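## Task

Put the cartridge marked with a broad blue stripe into the sealant gun. Its front end must sit almost fully inside the cup of the gun's front ring, with the nozzle sticking out through that ring. The plunger rod is already pulled back and may stay that way. The loaded gun must rest on the table itself, not leaning on any other object. Then state that you have finished.

## Robot and tools

Robot: two seven-joint Franka FR3 arms, left_arm and right_arm, each with a Robotiq 140 two-finger gripper and a wrist camera. left_arm's fingers can fold at a hinge. Grip with the outer quarter of its pads, near the tips. A grip deeper toward the palm can curl around a part: it may hold a narrow part loosely or drop it, or crush a wide one. Pressing its fingertips into a surface also folds them, with little sign of contact. right_arm's fingers are rigid. The base of left_arm is at (-0.011, +0.463, 0) m and that of right_arm at (+0.044, -0.294, 0) m, both almost unrotated.

Frames: the scene frame has its origin at table height, midway between the arms, with +z up and +x out over the table; left_arm is on +y. Fixed cameras and the table use the scene frame. Each arm reports its hand pose in its own base frame. Motion offsets use the current Hand target's own axes. On the gripper, +z is the direction the fingers point and y is the opening direction. end_effector_position is the centre of the closed pads (66 mm long); the fingertips reach about 33 mm past it.

execute_actions(actions, cameras): actions is a list of actions. Each action is up to 15 rows, one row per 1/30 s step; a short action repeats its last row. A row holds 20 numbers in [-1, 1]: for left_arm dx, dy, dz, rx, ry, rz, gripper position, force_limit, speed, activate, then the same ten for right_arm. The six pose numbers are an offset, not a pose, measured from that arm's Hand target at the start of the action, on the Hand target's axes. 1.0 equals 0.6 m or 180 degrees, and rx, ry, rz form one rotation vector. Every row counts from that same start, but the next action starts from the new Hand target, so a repeated offset adds up. All-zero pose numbers ask for nothing new. Gripper position is absolute: +1 fully open (140 mm), about -0.8 pads touching, -1 close until blocked. force_limit (-1 soft to +1 firm) and speed (-1 about 30 mm/s to +1 about 250 mm/s) both start at +1; faster closing squeezes harder. Always resend the finger numbers you want, since 0 is itself a command. activate stays 0; send 1 once only when fault reads 7 or 13. Images come only with an empty list or a cameras list (names, ["all"] or []).

move(target, speed, blend, stop_force, zero, blocking, cameras): steers grippers in straight lines. target is one 20-number row or a list of up to 15 rows, in the same layout and scale. Each row's pose numbers are offsets from the Hand targets at the move's start, not from the row before. speed is in m/s, 0.002 to 2 (default 0.25); turning is capped at twice that in rad/s. blend is a corner radius in m (0 stops at each row). stop_force, 20 to 40 N for both arms, ends an arm's path when it feels that much push; aim a few centimetres past the contact, go slowly, and do not rely on it while the gripper turns. zero (only with stop_force) resets the force baseline. blocking=false returns early and cannot be combined with stop_force. Paths do not avoid obstacles. The result adds a move: line saying how it ended (done, off_target, moving, held, fault) and which limits acted (paced = clipped, held = steps withheld).

wait(seconds 0 to 3600) lets time pass; stop brakes a running move; zoom_image(camera, region [x0, y0, x1, y1], at most 504 px per side) enlarges part of the latest image from cam_high, cam_low, cam_left_wrist or cam_right_wrist; clear_fault(arm) clears a reported torque or force fault; read_manual gives licence texts; finished_scene(scene 1 or 2) ends the scene for good, so call it only when the gun is loaded and resting on the table.

Controller: each step clips the command to within 70 mm and 16 degrees of the measured pose. Hand target is the last commanded pose after that clip, and grippers often stop a little short of it. To end a push, command the target back past the gripper.

Results: per arm, end_effector_position (m) and quat_wxyz in its base frame; Hand target; gripper object_status (0 moving, 1 blocked while opening, 2 blocked while closing, meaning a grip, 3 reached or pads met); position_measured in counts (3 open, 139 about 60 mm, 200 about 20 mm, 230 pads met); fault (7 or 13 need activate). There are also joint torques, external joint torques (outside push, grip weight included), flange force along the gripper axes, and step positions for calls that ran actions. To grip harder while object_status is 2, raise force_limit and nudge position from -1 to -0.98.

Avoid: contact torque over 85 N m on the big joints or 11 N m on the wrist joints, and outside force of 85 N on an arm, held weight included; these stop the arm until clear_fault. Also avoid joint range or speed overruns, motor overheating (MOTOR HOT warns before a 30 to 60 s lockout), any contact between the two arms, squeezing hard on a part still resting on something, fast collisions, dropping or releasing moving parts, and anything leaving the table.

Workflow: look first with the cameras, then grip the right cartridge, seat it nozzle-first into the front ring's cup, set the gun flat on the table, and call finished_scene.

Each tool is called as name(argument=value, ...), one argument or row to a line, values as JSON.

## Session

execute_actions(
  actions=[],
)

Scene clock: 0.00 s.
left_arm: end_effector_position=(+0.0152, -0.1545, +0.1540) position_measured=3 object_status=3 fault=0 end_effector_quat_wxyz=(-0.295, +0.804, +0.516, +0.010) | right_arm: end_effector_position=(+0.3793, +0.1364, +0.1354) position_measured=3 object_status=3 fault=0 end_effector_quat_wxyz=(+0.039, -0.639, +0.763, -0.088)
Joint positions: left_arm=[-1.575 -0.584 0.344 -2.811 0.016 1.675 2.223] | right_arm=[0.234 -0.423 0.203 -2.782 -0.108 2.489 0.683]
Joint velocities: within noise
Joint torques (N m): no reading
External joint torques (N m): no reading
Flange force (N): no reading
Hand target: left_arm +0.0152, -0.1545, +0.1540; -0.295, +0.804, +0.516, +0.010 | right_arm +0.3793, +0.1364, +0.1354; +0.039, -0.639, +0.763, -0.088
Tool commands: left_gripper/position=+1.0 left_gripper/force_limit=+1.0 left_gripper/speed=+1.0 left_gripper/activate=+0.0 right_gripper/position=+1.0 right_gripper/force_limit=+1.0 right_gripper/speed=+1.0 right_gripper/activate=+0.0

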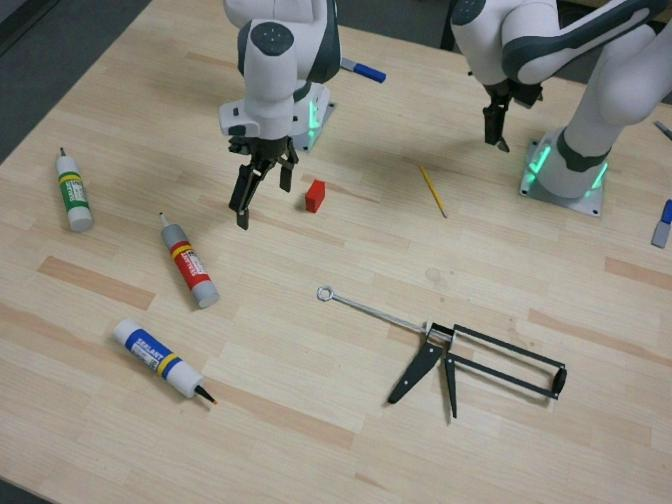

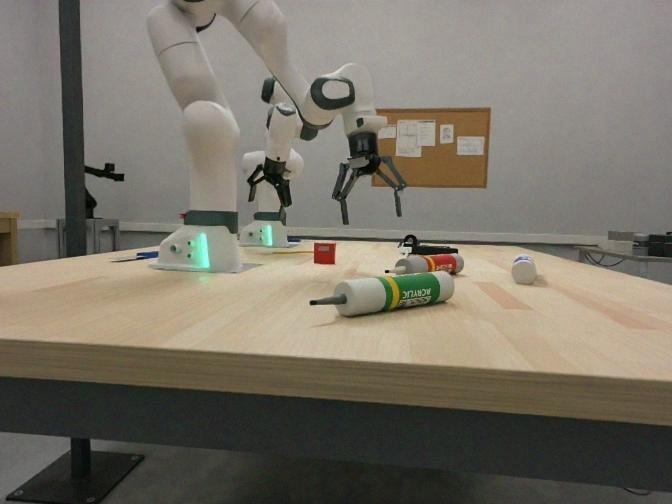

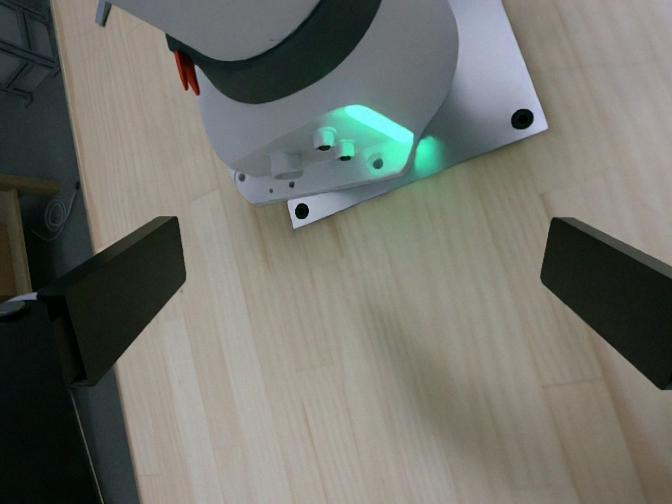

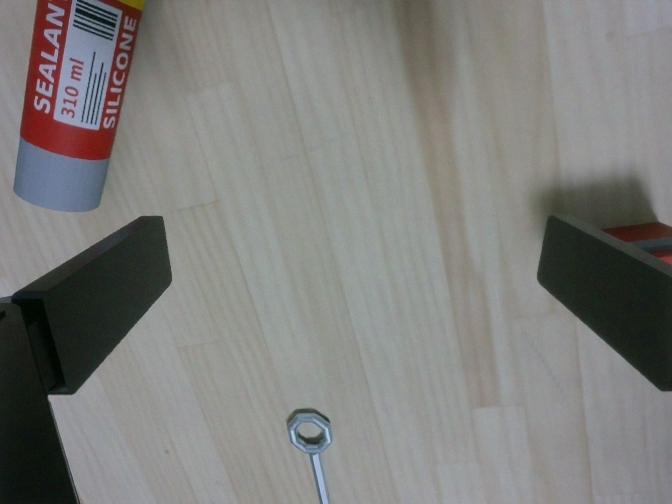

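move(
  target=[0.541,0.681,-0.365,-0.1916,0.179,0.829,1,1,1,0,0.048,-0.638,0.072,-0.0592,-0.0147,0.0197,0.3,1,1,0],
  speed=0.4,
  cameras=["cam_high","cam_left_wrist","cam_right_wrist"],
)

Scene clock: 30.43 s.
left_arm: end_effector_position=(+0.5719, -0.1141, +0.2483) position_measured=3 object_status=3 fault=0 end_effector_quat_wxyz=(-0.024, +0.740, -0.672, +0.025) | right_arm: end_effector_position=(+0.7529, +0.0408, +0.1666) position_measured=91 object_status=3 fault=0 end_effector_quat_wxyz=(+0.001, -0.615, +0.788, -0.002)
Joint positions: left_arm=[-0.461 0.7 0.506 -1.029 2.827 4.556 3.014] | right_arm=[0.022 0.733 0.053 -1.121 -0.038 1.858 0.317]
Joint velocities: left_arm=[0 0 -0.003 0 0 0.007 0.001] | right_arm=[within noise]
Joint torques (N m): left_arm=[1.52 -44.89 5.89 19.13 -0.66 2.52 0.2] | right_arm=[0.07 -52.92 1.13 26.36 0.62 2.25 -0.26]
External joint torques (N m): left_arm=[1.43 1.35 -0.22 0.62 0.26 0.22 0.2] | right_arm=[0.08 1.17 -0.38 1.4 -0.1 -0.33 -0.26]
Flange force (N): left_arm=[0.0 0.0 0.0] | right_arm=[-5.3 -18.3 -3.0]
Hand target: left_arm +0.5715, -0.1125, +0.2495; +0.000, +0.707, -0.707, +0.000 | right_arm +0.7522, +0.0402, +0.1654; +0.000, -0.618, +0.786, -0.001
Off the commanded pose: left_arm 0.002 m, 7 deg | right_arm 0.002 m, 0 deg.
joint sent to its limit (left arm) — joint 5 (forearm roll), upper limit; joint 6 (wrist pitch), upper limit; joint 7 (wrist roll), upper limit.
move: moving (left_arm; no rest 5 s after the path's end); limits=paced
cam_left_wrist: T_world_to_cam=[[-0.99309, -0.09644, -0.06691, 0.58445], [-0.11396, 0.92866, 0.353, 0.08443], [0.0281, 0.35818, -0.93323, 0.3994]] pos_world=[0.57881, -0.16511, 0.38203]
cam_right_wrist: T_world_to_cam=[[-0.97142, 0.23661, 0.01881, 0.72217], [0.22798, 0.90811, 0.35122, -0.26734], [0.06602, 0.34547, -0.9361, 0.2402]] pos_world=[0.74662, -0.01108, 0.30517]

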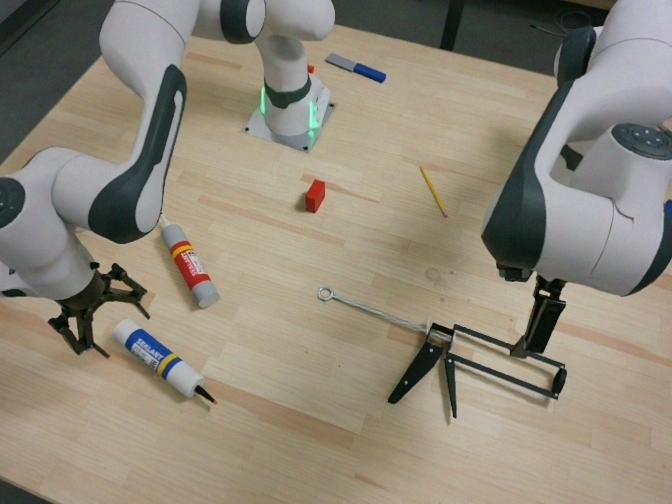

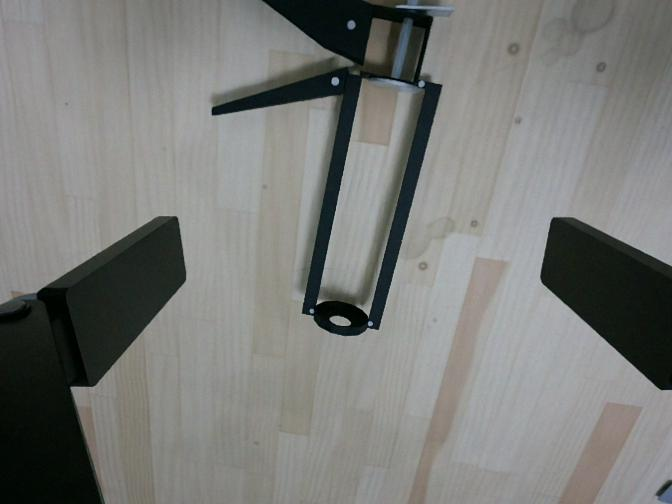

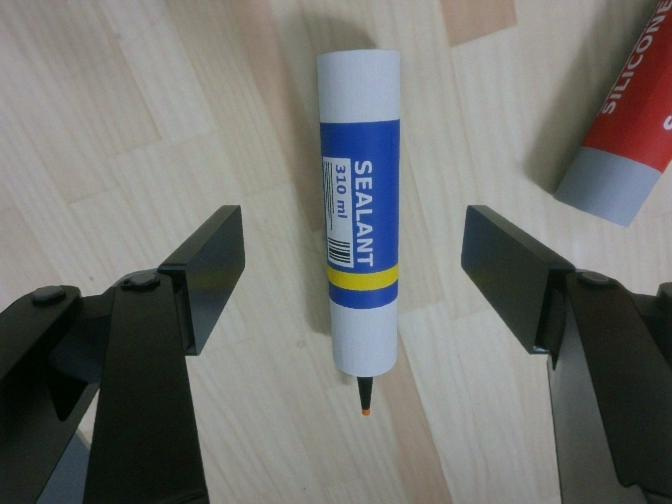

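move(
  target=[
    [0,0,-0.05,0,0,-0.8,1,1,1,0,0,0,0,0,0,0,0.3,1,1,0],
  ],
  speed=0.8,
)

move(
  target=[
    [0,0,0,0,0,-0.6,1,1,1,0,0,0,0,0,0,0,0.3,1,1,0],
  ],
  speed=0.8,
)

move(
  target=[
    [0,0,0,0,0,-0.6,1,1,1,0,0,0,0,0,0,0,0.3,1,1,0],
  ],
  speed=0.8,
  cameras=["cam_low","cam_high","cam_left_wrist"],
)

zoom_image(
  camera="cam_high",
  region=[310, 270, 590, 440],
)

zoom_image(
  camera="cam_low",
  region=[320, 210, 560, 330],
)

Scene clock: 45.07 s.
left_arm: end_effector_position=(+0.5708, -0.1135, +0.2765) position_measured=3 object_status=3 fault=0 end_effector_quat_wxyz=(+0.033, +0.891, +0.451, +0.042) | right_arm: end_effector_position=(+0.7529, +0.0408, +0.1666) position_measured=91 object_status=3 fault=0 end_effector_quat_wxyz=(+0.001, -0.615, +0.788, -0.002)
Joint positions: left_arm=[-0.464 0.641 0.51 -1.047 2.827 4.557 0.608] | right_arm=[0.022 0.733 0.053 -1.121 -0.038 1.858 0.317]
Joint velocities: left_arm=[0 0 0 0.001 0 0.001 -0.006] | right_arm=[within noise]
Joint torques (N m): left_arm=[1.51 -43.99 5.51 19.39 -0.49 2.43 -0.05] | right_arm=[0.09 -52.94 1.08 26.35 0.6 2.26 -0.3]
External joint torques (N m): left_arm=[1.69 0.75 -0.26 0.77 0.32 0.2 -0.06] | right_arm=[-0.06 0.91 -0.52 1.54 -0.12 -0.29 -0.3]
Flange force (N): left_arm=[0.0 0.0 0.0] | right_arm=[-5.0 -18.1 -3.2]
Hand target: left_arm +0.5714, -0.1125, +0.2795; +0.000, +0.891, +0.454, +0.000 | right_arm +0.7522, +0.0402, +0.1654; +0.000, -0.618, +0.786, -0.001
Off the commanded pose: left_arm 0.003 m, 6 deg | right_arm 0.002 m, 0 deg.
joint sent to its limit (left arm) — joint 5 (forearm roll), upper limit; joint 6 (wrist pitch), upper limit. The joint targets are off in orientation, not in position.
move: off_target (left_arm); limits=paced

Scene clock: 49.53 s.
left_arm: end_effector_position=(+0.5708, -0.1135, +0.2765) position_measured=3 object_status=3 fault=0 end_effector_quat_wxyz=(+0.053, +0.159, +0.986, -0.002) | right_arm: end_effector_position=(+0.7529, +0.0408, +0.1666) position_measured=91 object_status=3 fault=0 end_effector_quat_wxyz=(+0.001, -0.615, +0.788, -0.002)
Joint positions: left_arm=[-0.464 0.641 0.51 -1.047 2.827 4.557 -1.277] | right_arm=[0.022 0.733 0.053 -1.121 -0.038 1.858 0.317]
Joint velocities: left_arm=[0 0.001 0 0 0 0.001 -0.007] | right_arm=[within noise]
Joint torques (N m): left_arm=[1.48 -43.91 5.36 19.33 -0.57 2.57 -0.18] | right_arm=[0.07 -52.95 1.05 26.36 0.63 2.26 -0.27]
External joint torques (N m): left_arm=[1.54 0.67 -0.36 0.89 0.33 0.21 -0.18] | right_arm=[0.28 1.04 -0.35 1.47 -0.08 -0.3 -0.27]
Flange force (N): left_arm=[0.0 0.0 0.0] | right_arm=[-5.5 -18.1 -3.1]
Hand target: left_arm +0.5714, -0.1125, +0.2795; +0.000, +0.156, +0.988, +0.000 | right_arm +0.7522, +0.0402, +0.1654; +0.000, -0.618, +0.786, -0.001
Off the commanded pose: left_arm 0.003 m, 6 deg | right_arm 0.002 m, 0 deg.
joint sent to its limit (left arm) — joint 5 (forearm roll), upper limit; joint 6 (wrist pitch), upper limit. The joint targets are off in orientation, not in position.
move: off_target (left_arm); limits=paced

Scene clock: 53.37 s.
left_arm: end_effector_position=(+0.5711, -0.1132, +0.2769) position_measured=3 object_status=3 fault=0 end_effector_quat_wxyz=(-0.036, +0.694, -0.717, +0.055) | right_arm: end_effector_position=(+0.7529, +0.0408, +0.1666) position_measured=91 object_status=3 fault=0 end_effector_quat_wxyz=(+0.001, -0.615, +0.788, -0.002)
Joint positions: left_arm=[-0.676 0.692 0.913 -1.137 2.567 4.557 -2.978] | right_arm=[0.022 0.733 0.053 -1.121 -0.038 1.858 0.317]
Joint velocities: left_arm=[0 0.001 0.001 -0.001 0 -0.001 -0.007] | right_arm=[within noise]
Joint torques (N m): left_arm=[1.47 -41.39 10.86 17.47 -0.75 2.38 -0.09] | right_arm=[0.05 -52.99 1.04 26.34 0.61 2.27 -0.26]
External joint torques (N m): left_arm=[1.57 0.75 -0.12 0.65 0.34 0.18 -0.08] | right_arm=[0.02 1.13 -0.51 1.39 -0.1 -0.3 -0.26]
Flange force (N): left_arm=[-0.2 -15.6 -2.7] | right_arm=[-5.1 -18.0 -2.9]
Hand target: left_arm +0.5714, -0.1125, +0.2795; +0.000, +0.707, -0.707, +0.000 | right_arm +0.7522, +0.0402, +0.1654; +0.000, -0.618, +0.786, -0.001
Off the commanded pose: left_arm 0.003 m, 8 deg | right_arm 0.002 m, 0 deg.
joint sent to its limit (left arm) — joint 6 (wrist pitch), upper limit; joint 7 (wrist roll), lower limit. The joint targets are off in orientation, not in position.
move: off_target (left_arm); limits=paced
cam_left_wrist: T_world_to_cam=[[-0.99122, 0.03051, -0.12864, 0.61598], [-0.01402, 0.94326, 0.33176, 0.02383], [0.13146, 0.33065, -0.93455, 0.36396]] pos_world=[0.56306, -0.16161, 0.41147]
Images, in order (width x height): cam_high 672x504, cam_low 672x504, cam_left_wrist 672x504.

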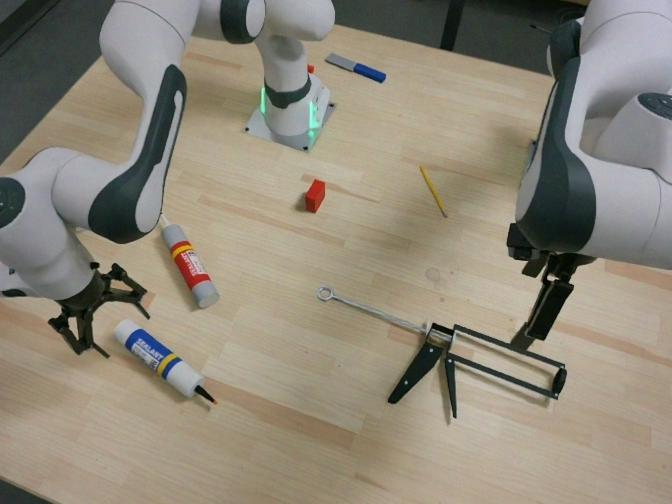

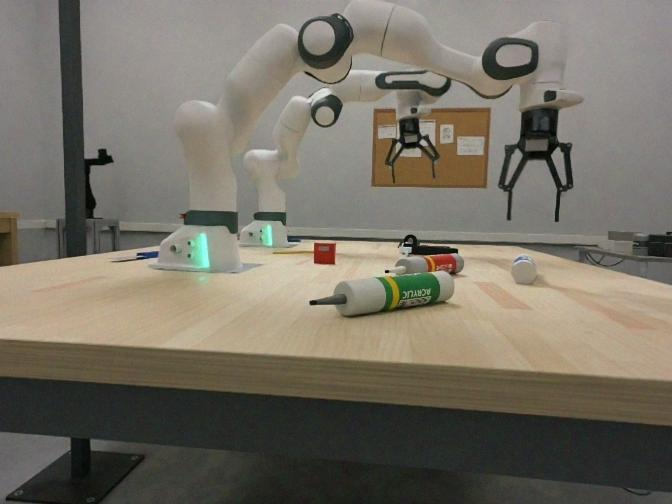

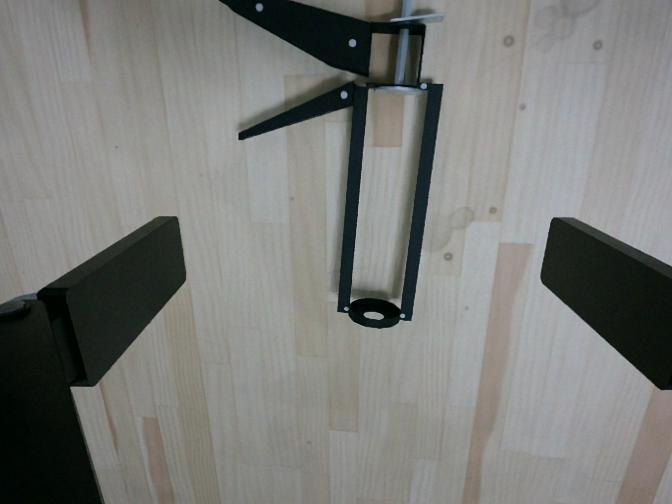

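Scaled by 1.800.

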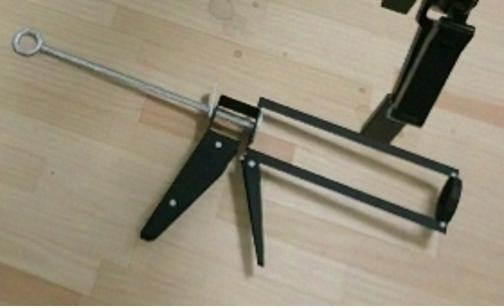

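Scaled by 2.100.

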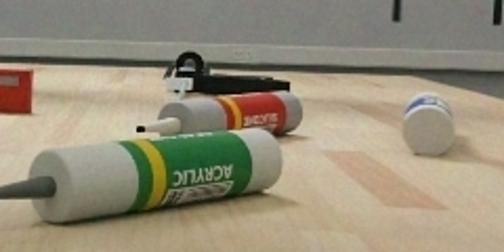

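move(
  target=[
    [-0.3625,-0.013,0.1,0,0,0.5,-0.39,1,1,0,-0.0253,0.0232,0.1,0,0,0,0.3,0,-0.5,0],
    [-0.3625,-0.013,0.267,0,0,1,-0.39,1,1,0,-0.0253,0.0232,0.188,0,0,0,0.3,0,-0.5,0],
    [-0.3625,-0.013,0.396,0,0,1,-0.39,1,1,0,-0.0253,0.0232,0.188,0,0,0,0.3,0,-0.5,0],
  ],
  speed=0.5,
  cameras=["cam_high","cam_low","cam_left_wrist","cam_right_wrist"],
)

zoom_image(
  camera="cam_low",
  region=[360, 170, 600, 310],
)

Scene clock: 106.10 s.
left_arm: end_effector_position=(+0.5768, +0.1051, +0.0402) position_measured=178 object_status=3 fault=0 end_effector_quat_wxyz=(-0.003, +0.705, +0.709, -0.002) | right_arm: end_effector_position=(+0.7427, +0.0576, +0.0540) position_measured=91 object_status=3 fault=0 end_effector_quat_wxyz=(+0.001, -0.620, +0.784, -0.001)
Joint positions: left_arm=[-0.014 0.924 0.368 -1.172 2.818 4.25 0.36] | right_arm=[0.046 0.796 0.045 -1.306 -0.038 2.103 0.329]
Joint velocities: left_arm=[0 0 -0.001 0 -0.001 -0.004 0.002] | right_arm=[within noise]
Joint torques (N m): left_arm=[1.61 -49.48 5.71 19.29 -0.63 2.38 0.15] | right_arm=[1.12 -53.8 0.31 24.7 0.54 2.68 0.3]
External joint torques (N m): left_arm=[1.7 1.26 -0.26 0.8 0.03 -0.17 0.15] | right_arm=[1.26 0.74 -1.17 0.53 -0.1 0.12 0.3]
Flange force (N): left_arm=[5.4 12.7 1.9] | right_arm=[-3.7 -5.6 1.0]
Hand target: left_arm +0.5791, +0.1051, +0.0420; +0.000, +0.707, +0.707, +0.000 | right_arm +0.7425, +0.0581, +0.0526; +0.000, -0.618, +0.786, -0.001
Off the commanded pose: left_arm 0.003 m, 0 deg | right_arm 0.002 m, 0 deg.
move: done; limits=paced
cam_left_wrist: T_world_to_cam=[[0.99996, 0.00601, -0.0059, -0.56638], [0.00772, -0.93411, 0.3569, 0.08032], [-0.00337, -0.35693, -0.93412, 0.21988]] pos_world=[0.56648, 0.15691, 0.17339]
cam_right_wrist: T_world_to_cam=[[-0.97425, 0.22441, 0.02164, 0.71312], [0.21758, 0.91074, 0.35102, -0.23317], [0.05906, 0.34669, -0.93612, 0.13477]] pos_world=[0.73753, 0.0056, 0.19258]

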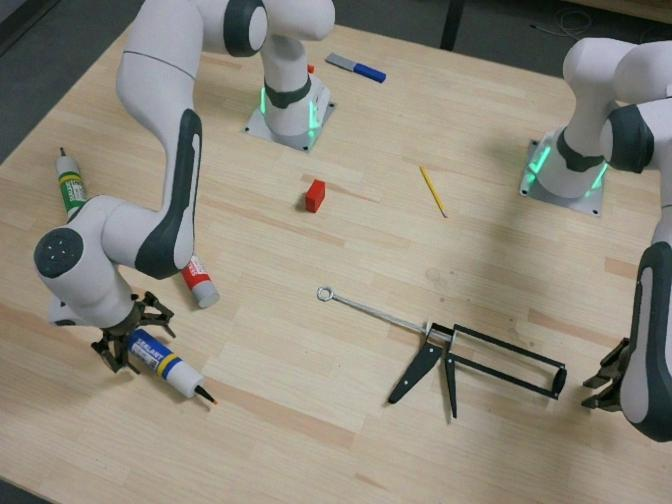

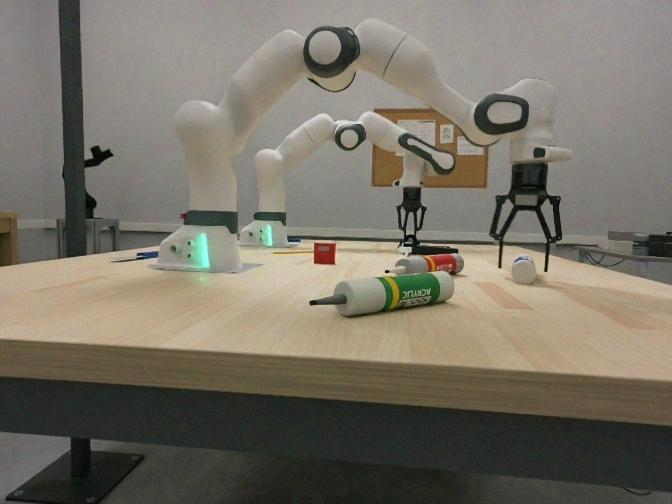

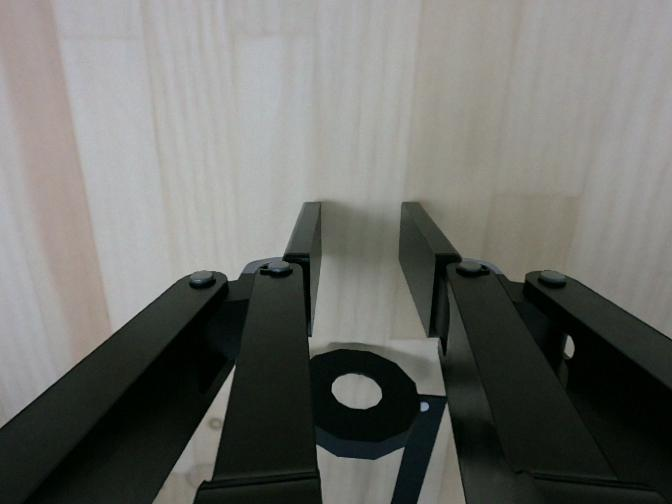

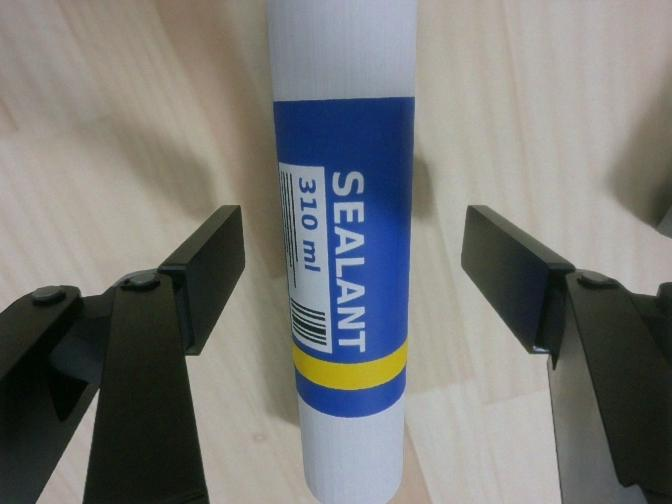

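Scaled by 2.100.

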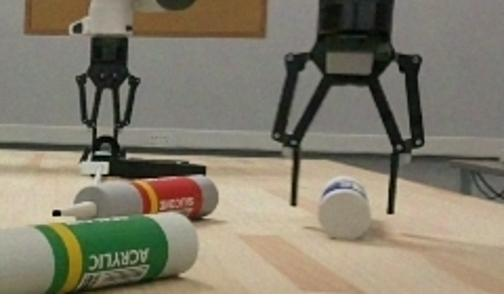

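move(
  target=[
    [-0.2,0,0,0,0,0,-0.39,1,1,0,0,0,-0.01,0,0,0,0.3,0,-0.5,0],
    [-0.488,0,0,0,0,0,-0.39,1,1,0,0,0,-0.01,0,0,0,-1,0,-1,0],
  ],
  speed=0.1,
)

move(
  target=[0,0,0,0,0,0,-0.39,1,1,0,0,0,-0.2,0,0,0,-1,0,-1,0],
  speed=0.2,
  cameras=["cam_high","cam_low","cam_left_wrist","cam_right_wrist"],
)

Scene clock: 119.57 s.
left_arm: end_effector_position=(+0.5803, -0.1867, +0.0424) position_measured=178 object_status=3 fault=0 end_effector_quat_wxyz=(+0.000, +0.708, +0.706, +0.002) | right_arm: end_effector_position=(+0.7424, +0.0575, +0.0576) position_measured=159 object_status=0 fault=0 end_effector_quat_wxyz=(+0.000, -0.620, +0.784, -0.001)
Joint positions: left_arm=[-0.523 1.041 0.473 -0.984 2.71 4.341 -0.102] | right_arm=[0.046 0.79 0.045 -1.306 -0.038 2.096 0.329]
Joint torques (N m): left_arm=[1.21 -50.35 7.03 19.05 -0.85 2.89 -0.13] | right_arm=[1 -54.07 0.48 25.31 0.56 2.33 0.3]
External joint torques (N m): left_arm=[1.1 1.86 -0.37 1.1 -0.17 0.33 -0.13] | right_arm=[0.86 0.23 -1.18 1.21 -0.09 -0.22 0.3]
Flange force (N): left_arm=[0.0 0.0 0.0] | right_arm=[-4.3 -9.2 -0.5]
Hand target: left_arm +0.5794, -0.1877, +0.0418; +0.000, +0.707, +0.707, +0.000 | right_arm +0.7425, +0.0581, +0.0586; +0.000, -0.618, +0.786, -0.001
Off the commanded pose: left_arm 0.001 m, 0 deg | right_arm 0.001 m, 0 deg.
move: done

Scene clock: 121.03 s.
left_arm: end_effector_position=(+0.5803, -0.1867, +0.0424) position_measured=178 object_status=3 fault=0 end_effector_quat_wxyz=(+0.000, +0.708, +0.706, +0.002) | right_arm: end_effector_position=(+0.7405, +0.0559, +0.1737) position_measured=159 object_status=2 fault=0 end_effector_quat_wxyz=(-0.004, -0.619, +0.785, +0.000)
Joint positions: left_arm=[-0.523 1.041 0.473 -0.984 2.71 4.341 -0.102] | right_arm=[0.046 0.692 0.048 -1.171 -0.036 1.855 0.329]
Joint velocities: left_arm=[within noise] | right_arm=[-0.001 0.001 -0.002 0 0 -0.004 -0.001]
Joint torques (N m): left_arm=[1.27 -50.37 7.01 19.03 -0.86 2.9 -0.15] | right_arm=[0.63 -55.52 1.14 28.16 0.97 2.59 0.16]
External joint torques (N m): left_arm=[1.13 1.87 -0.4 1.07 -0.18 0.34 -0.15] | right_arm=[0.7 -2.35 -0.21 3.25 0.26 0.05 0.16]
Flange force (N): left_arm=[0.0 0.0 0.0] | right_arm=[-5.4 -13.6 -7.1]
Hand target: left_arm +0.5794, -0.1877, +0.0418; +0.000, +0.707, +0.707, +0.000 | right_arm +0.7423, +0.0583, +0.1786; +0.000, -0.618, +0.786, -0.001
Off the commanded pose: left_arm 0.001 m, 0 deg | right_arm 0.006 m, 0 deg.
move: off_target (right_arm)
cam_left_wrist: T_world_to_cam=[[0.99999, -0.00252, 0.00467, -0.57013], [-0.00402, -0.93477, 0.35523, -0.18634], [0.00347, -0.35524, -0.93477, 0.11416]] pos_world=[0.56898, -0.13506, 0.17557]
cam_right_wrist: T_world_to_cam=[[-0.97326, 0.22798, 0.0282, 0.70664], [0.2235, 0.91138, 0.34559, -0.27665], [0.05309, 0.34265, -0.93796, 0.25247]] pos_world=[0.73618, 0.00453, 0.31249]

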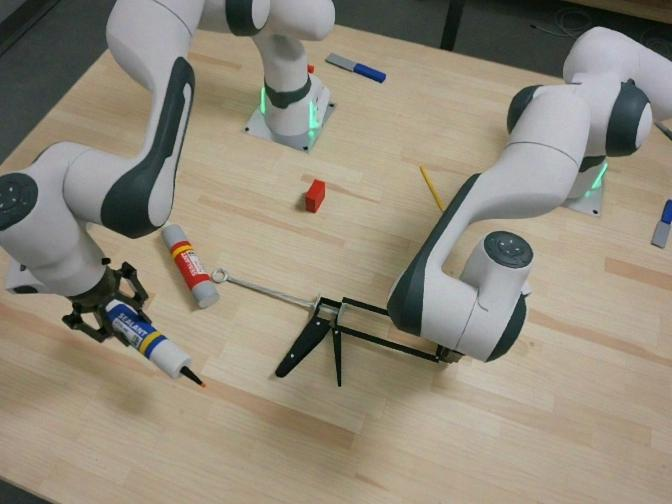

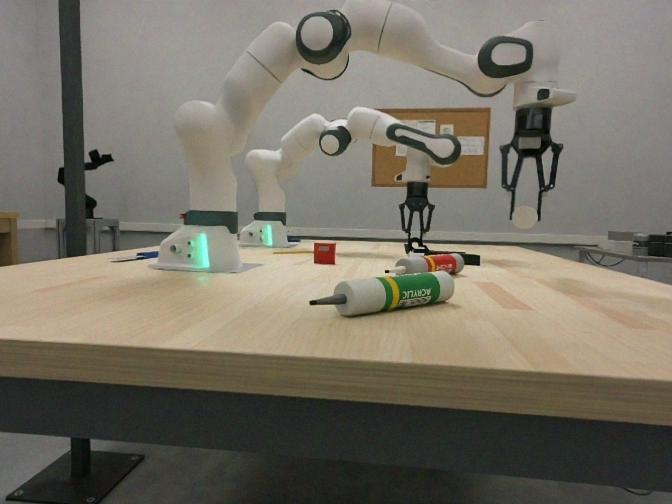

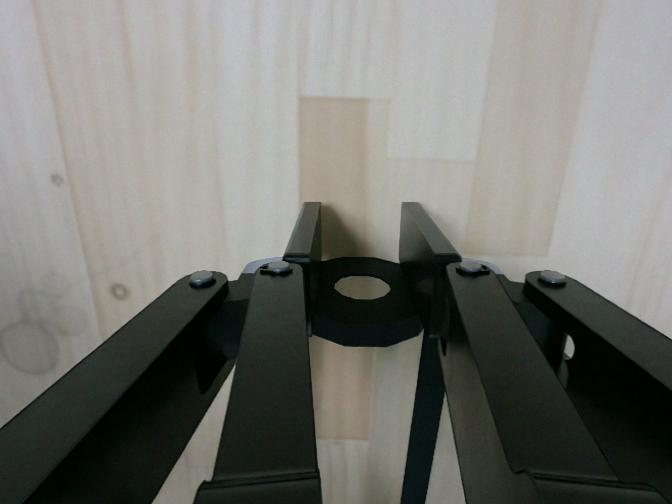

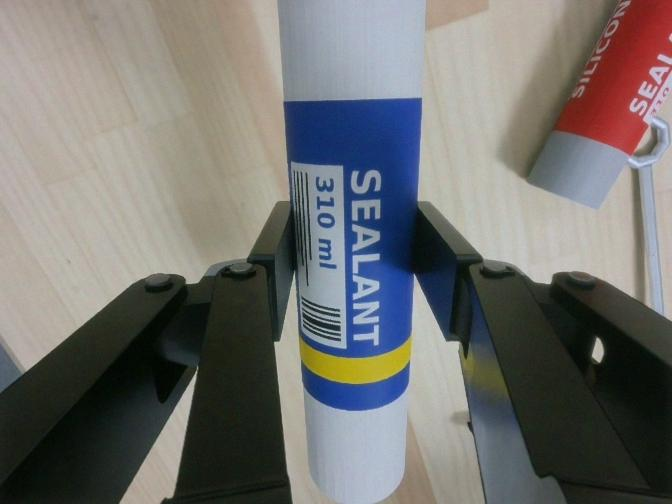

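move(
  target=[0.2,0,0,0,0,0,-0.39,1,1,0,-0.4033,0.4975,-0.036,0.01457,0.0993,-0.0920,-1,0,-1,0],
  speed=0.25,
  cameras=["cam_high","cam_low","cam_left_wrist","cam_right_wrist"],
)

Scene clock: 152.53 s.
left_arm: end_effector_position=(+0.5782, -0.0687, +0.0404) position_measured=178 object_status=3 fault=0 end_effector_quat_wxyz=(-0.001, +0.705, +0.709, -0.002) | right_arm: end_effector_position=(+0.5081, +0.3633, +0.1961) position_measured=159 object_status=2 fault=0 end_effector_quat_wxyz=(+0.110, +0.719, -0.676, +0.113)
Joint positions: left_arm=[-0.35 0.912 0.432 -1.216 2.76 4.238 0.102] | right_arm=[0.671 0.448 0.083 -1.501 -0.278 1.73 0.762]
Joint velocities: left_arm=[within noise] | right_arm=[-0.001 -0.002 0 0 -0.001 -0.001 0.005]
Joint torques (N m): left_arm=[1.23 -49.05 7.16 17.88 -0.43 2.41 0.22] | right_arm=[1.05 -47.94 0.04 27.27 -0.11 1.6 0.32]
External joint torques (N m): left_arm=[1.19 0.93 -0.02 -0.21 0.24 -0.16 0.22] | right_arm=[1.11 -1.85 -1.17 3.22 -0.31 -0.21 0.31]
Flange force (N): left_arm=[2.0 3.2 1.7] | right_arm=[-5.9 -8.2 -9.0]
Hand target: left_arm +0.5793, -0.0677, +0.0419; +0.000, +0.707, +0.707, +0.000 | right_arm +0.5094, +0.3640, +0.1994; +0.108, +0.716, -0.680, +0.115
Off the commanded pose: left_arm 0.002 m, 0 deg | right_arm 0.004 m, 1 deg.
move: off_target (right_arm)
cam_left_wrist: T_world_to_cam=[[0.99997, 0.00767, -0.00291, -0.56673], [0.0082, -0.93339, 0.35878, -0.08238], [0.00004, -0.35879, -0.93342, 0.15596]] pos_world=[0.56738, -0.01659, 0.17349]
cam_right_wrist: T_world_to_cam=[[-0.99777, -0.05916, 0.03086, 0.52609], [-0.05782, 0.99742, 0.04248, -0.34147], [-0.03329, 0.0406, -0.99862, 0.346]] pos_world=[0.5167, 0.35766, 0.34379]

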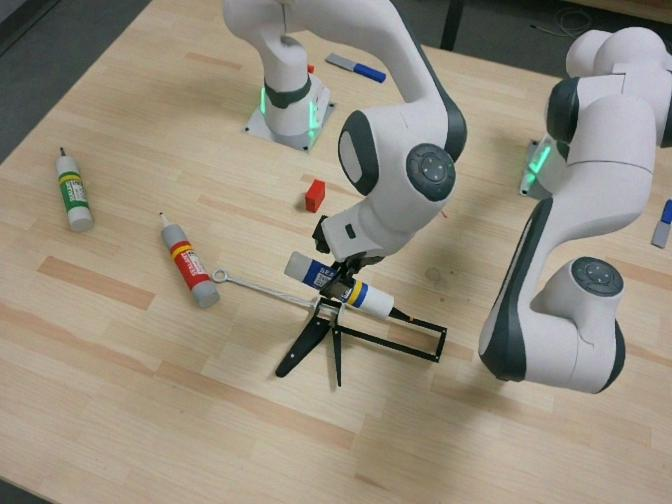

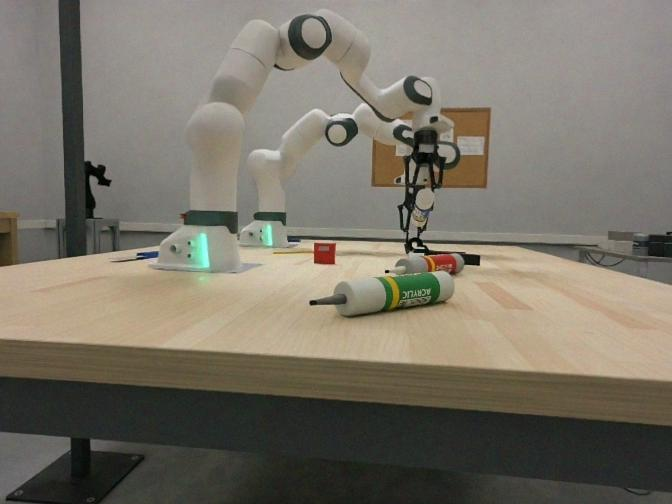

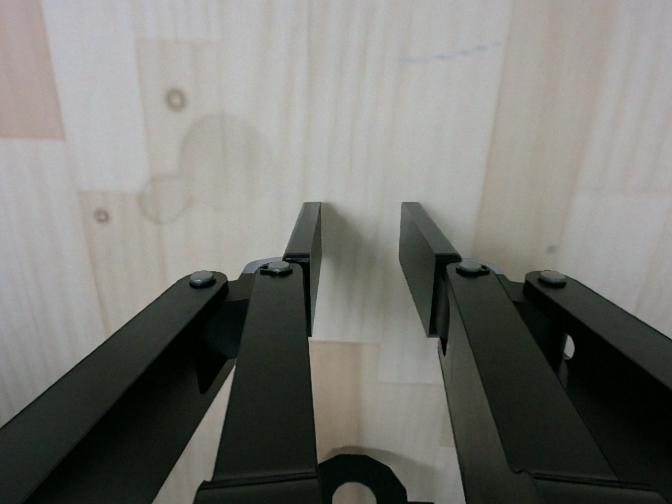

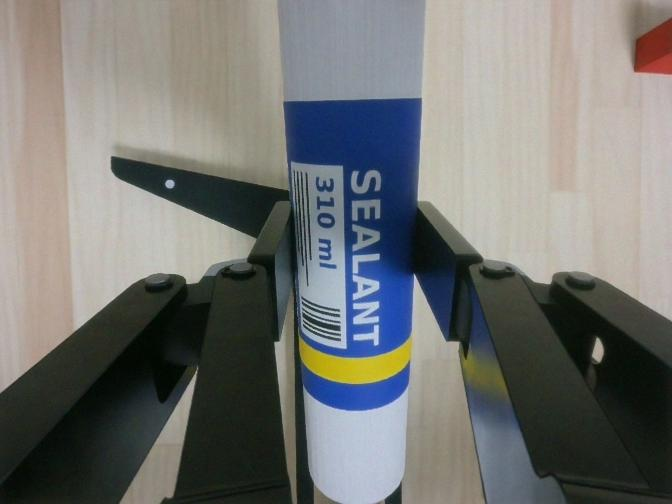

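zoom_image(
  camera="cam_high",
  region=[270, 240, 470, 390],
)

Scaled by 2.520.

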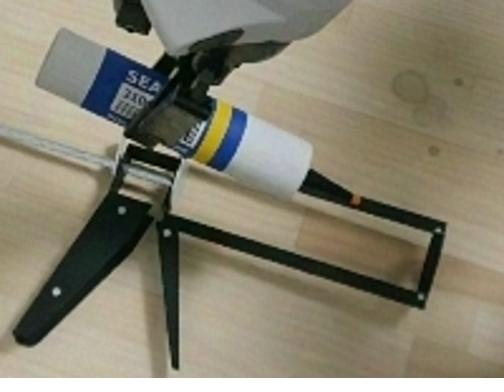

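move(
  target=[0,0,0,0,0,0,-0.39,1,1,0,-0.1425,0,0.098,0,0,0,-1,0,-1,0],
  speed=0.15,
  cameras=["cam_high","cam_left_wrist","cam_right_wrist"],
)

zoom_image(
  camera="cam_high",
  region=[270, 240, 470, 390],
)

Scene clock: 174.10 s.
left_arm: end_effector_position=(+0.5781, -0.0686, +0.0403) position_measured=178 object_status=3 fault=0 end_effector_quat_wxyz=(-0.001, +0.705, +0.709, -0.002) | right_arm: end_effector_position=(+0.5040, +0.4243, +0.1126) position_measured=159 object_status=2 fault=0 end_effector_quat_wxyz=(+0.113, +0.719, -0.676, +0.114)
Joint positions: left_arm=[-0.35 0.912 0.432 -1.216 2.76 4.238 0.103] | right_arm=[0.748 0.664 0.075 -1.365 -0.28 1.787 0.844]
Joint velocities: left_arm=[within noise] | right_arm=[0 -0.001 0 0 0.001 -0.001 0.006]
Joint torques (N m): left_arm=[0.95 -48.94 7.33 17.87 -0.63 2.4 0.24] | right_arm=[1.09 -53.57 0.3 26.77 -0.03 1.93 0.26]
External joint torques (N m): left_arm=[1.19 0.79 0.33 -0.14 0.04 -0.16 0.24] | right_arm=[1.41 -2.22 -1.08 3.03 -0.28 0.19 0.25]
Flange force (N): left_arm=[2.1 3.3 1.5] | right_arm=[-6.6 -6.9 -7.1]
Hand target: left_arm +0.5793, -0.0677, +0.0419; +0.000, +0.707, +0.707, +0.000 | right_arm +0.5062, +0.4269, +0.1170; +0.108, +0.716, -0.680, +0.115
Off the commanded pose: left_arm 0.002 m, 0 deg | right_arm 0.006 m, 1 deg.
move: off_target (right_arm)
cam_left_wrist: T_world_to_cam=[[0.99998, 0.00611, -0.00307, -0.56673], [0.00681, -0.93339, 0.35879, -0.08155], [-0.00067, -0.3588, -0.93341, 0.15627]] pos_world=[0.56738, -0.01659, 0.17339]
cam_right_wrist: T_world_to_cam=[[-0.9977, -0.05858, 0.034, 0.52745], [-0.05732, 0.99767, 0.03694, -0.39873], [-0.03609, 0.0349, -0.99874, 0.26383]] pos_world=[0.51291, 0.41949, 0.26029]

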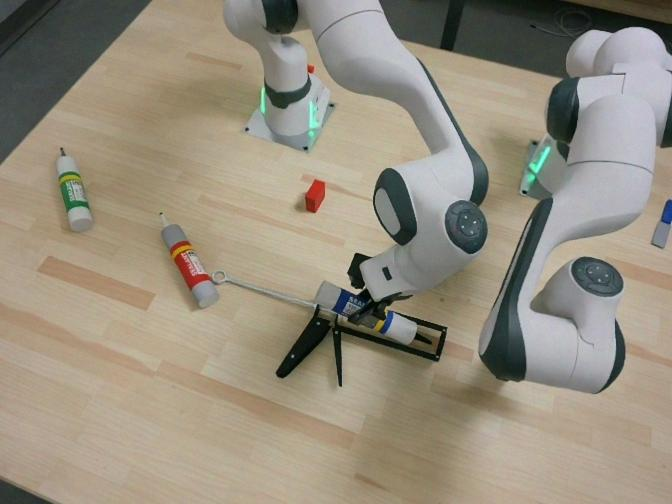

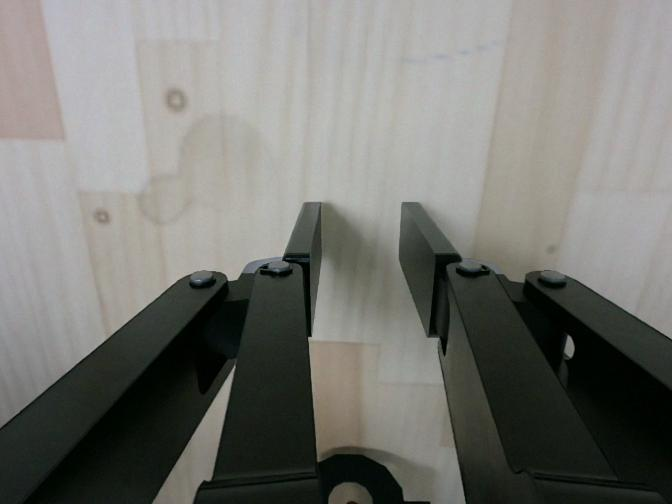

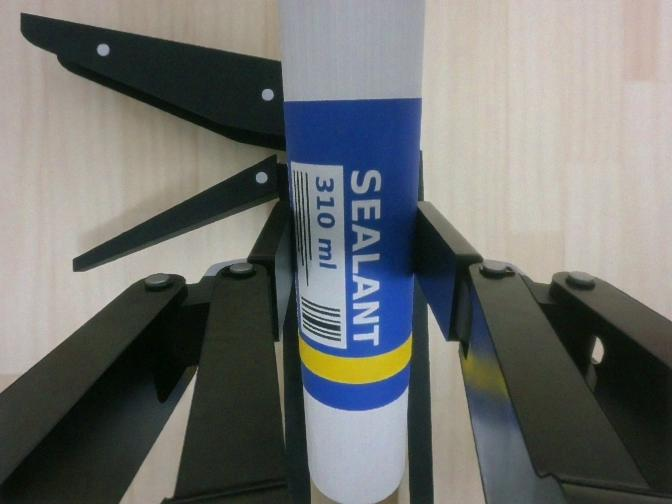

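Scaled by 2.520.

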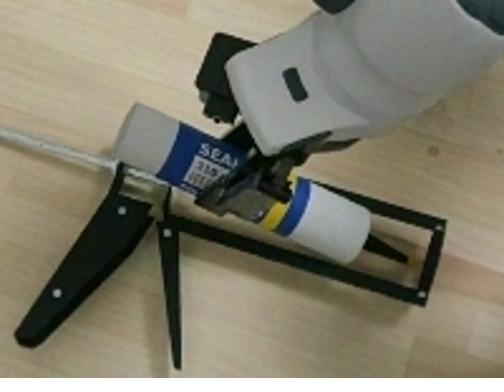

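move(
  target=[0,0,0,0,0,0,-0.39,1,1,0,-0.0665,0,0,0,0,0,-1,0,-1,0],
  speed=0.06,
  stop_force=25,
  cameras=["cam_high","cam_left_wrist","cam_right_wrist","cam_low"],
)

zoom_image(
  camera="cam_high",
  region=[270, 240, 470, 390],
)

zoom_image(
  camera="cam_low",
  region=[370, 170, 510, 280],
)

Scene clock: 179.83 s.
left_arm: end_effector_position=(+0.5781, -0.0686, +0.0403) position_measured=178 object_status=3 fault=0 end_effector_quat_wxyz=(-0.001, +0.705, +0.709, -0.002) | right_arm: end_effector_position=(+0.5042, +0.4626, +0.1012) position_measured=159 object_status=2 fault=0 end_effector_quat_wxyz=(+0.110, +0.719, -0.677, +0.115)
Joint positions: left_arm=[-0.35 0.912 0.432 -1.216 2.76 4.238 0.103] | right_arm=[0.792 0.783 0.074 -1.19 -0.277 1.73 0.868]
Joint torques (N m): left_arm=[0.98 -48.95 7.34 17.93 -0.65 2.41 0.21] | right_arm=[1.07 -55.69 0.91 26.98 0.38 1.53 0.34]
External joint torques (N m): left_arm=[0.91 1.07 0.13 -0.17 0.01 -0.16 0.21] | right_arm=[0.95 -1.47 -0.87 2.98 0.12 -0.22 0.33]
Flange force (N): left_arm=[1.5 3.8 1.9] | right_arm=[-11.4 -11.4 -8.8]
Hand target: left_arm +0.5793, -0.0677, +0.0419; +0.000, +0.707, +0.707, +0.000 | right_arm +0.5043, +0.4648, +0.1046; +0.108, +0.716, -0.680, +0.115
Off the commanded pose: left_arm 0.002 m, 0 deg | right_arm 0.004 m, 1 deg.
move: off_target (right_arm)
cam_left_wrist: T_world_to_cam=[[0.99998, 0.00611, -0.00307, -0.56673], [0.00681, -0.93339, 0.35879, -0.08155], [-0.00067, -0.3588, -0.93341, 0.15627]] pos_world=[0.56738, -0.01659, 0.17339]
cam_right_wrist: T_world_to_cam=[[-0.99792, -0.05804, 0.02789, 0.53082], [-0.05693, 0.99762, 0.03898, -0.43683], [-0.03009, 0.03731, -0.99885, 0.24704]] pos_world=[0.51228, 0.45738, 0.24898]

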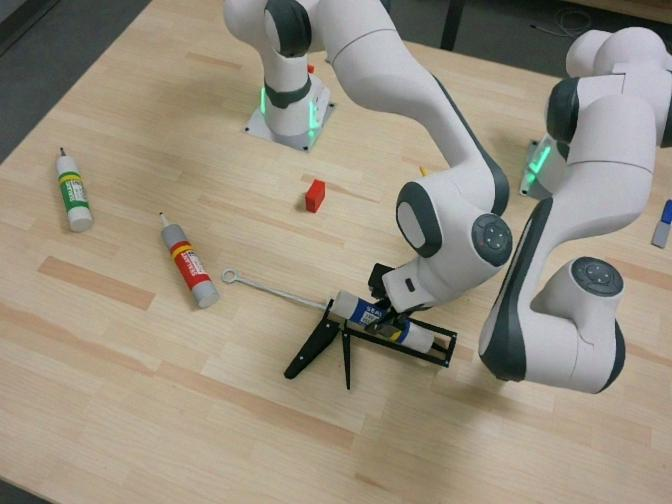

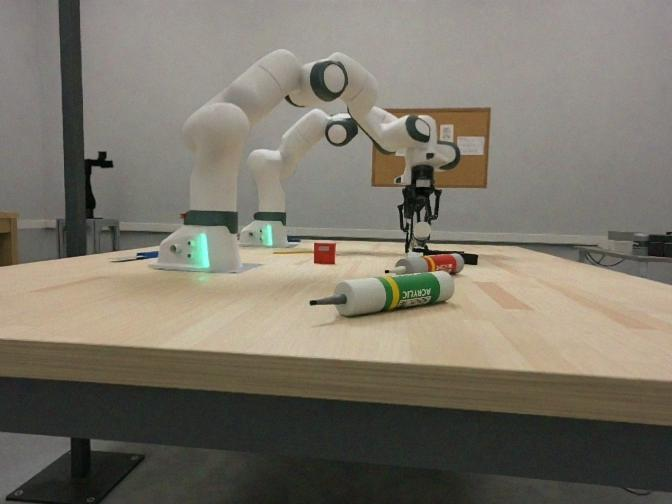

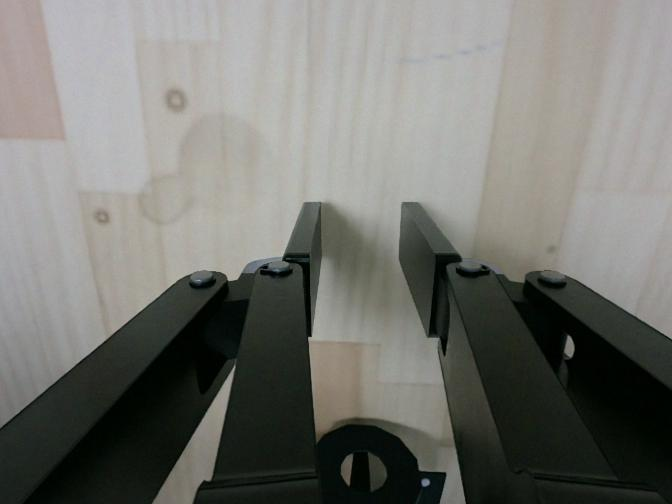

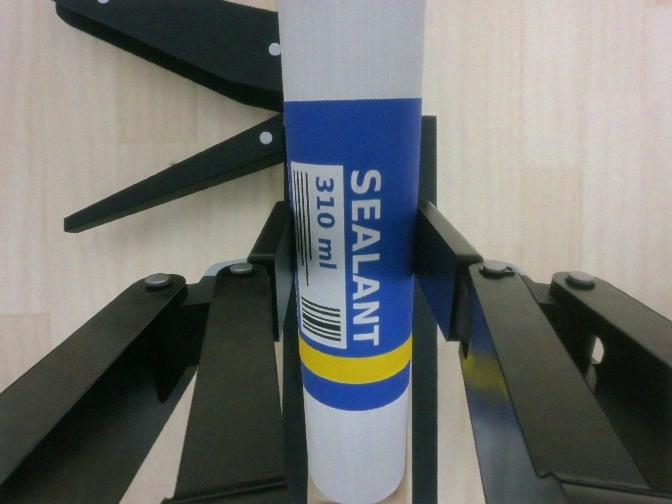

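Scaled by 2.520.

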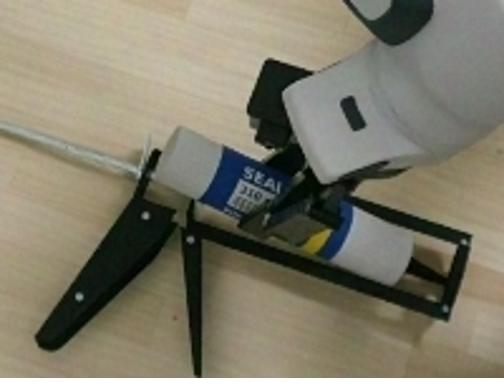

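Scaled by 3.600.

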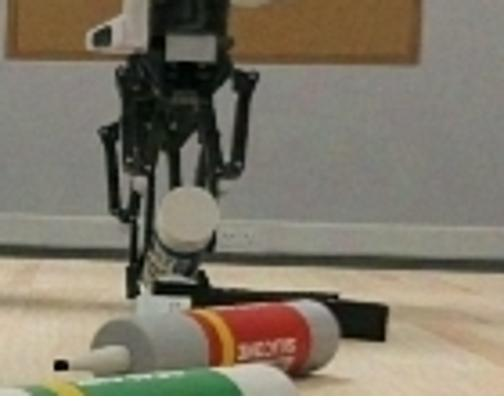

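zoom_image(
  camera="cam_left_wrist",
  region=[290, 390, 470, 504],
)

Scaled by 2.800.

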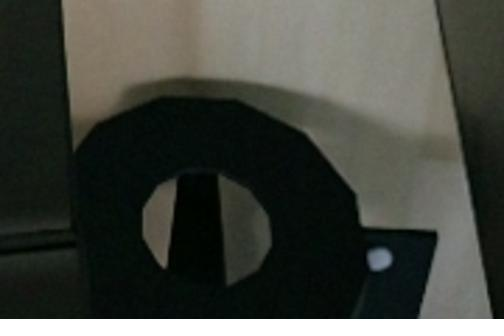

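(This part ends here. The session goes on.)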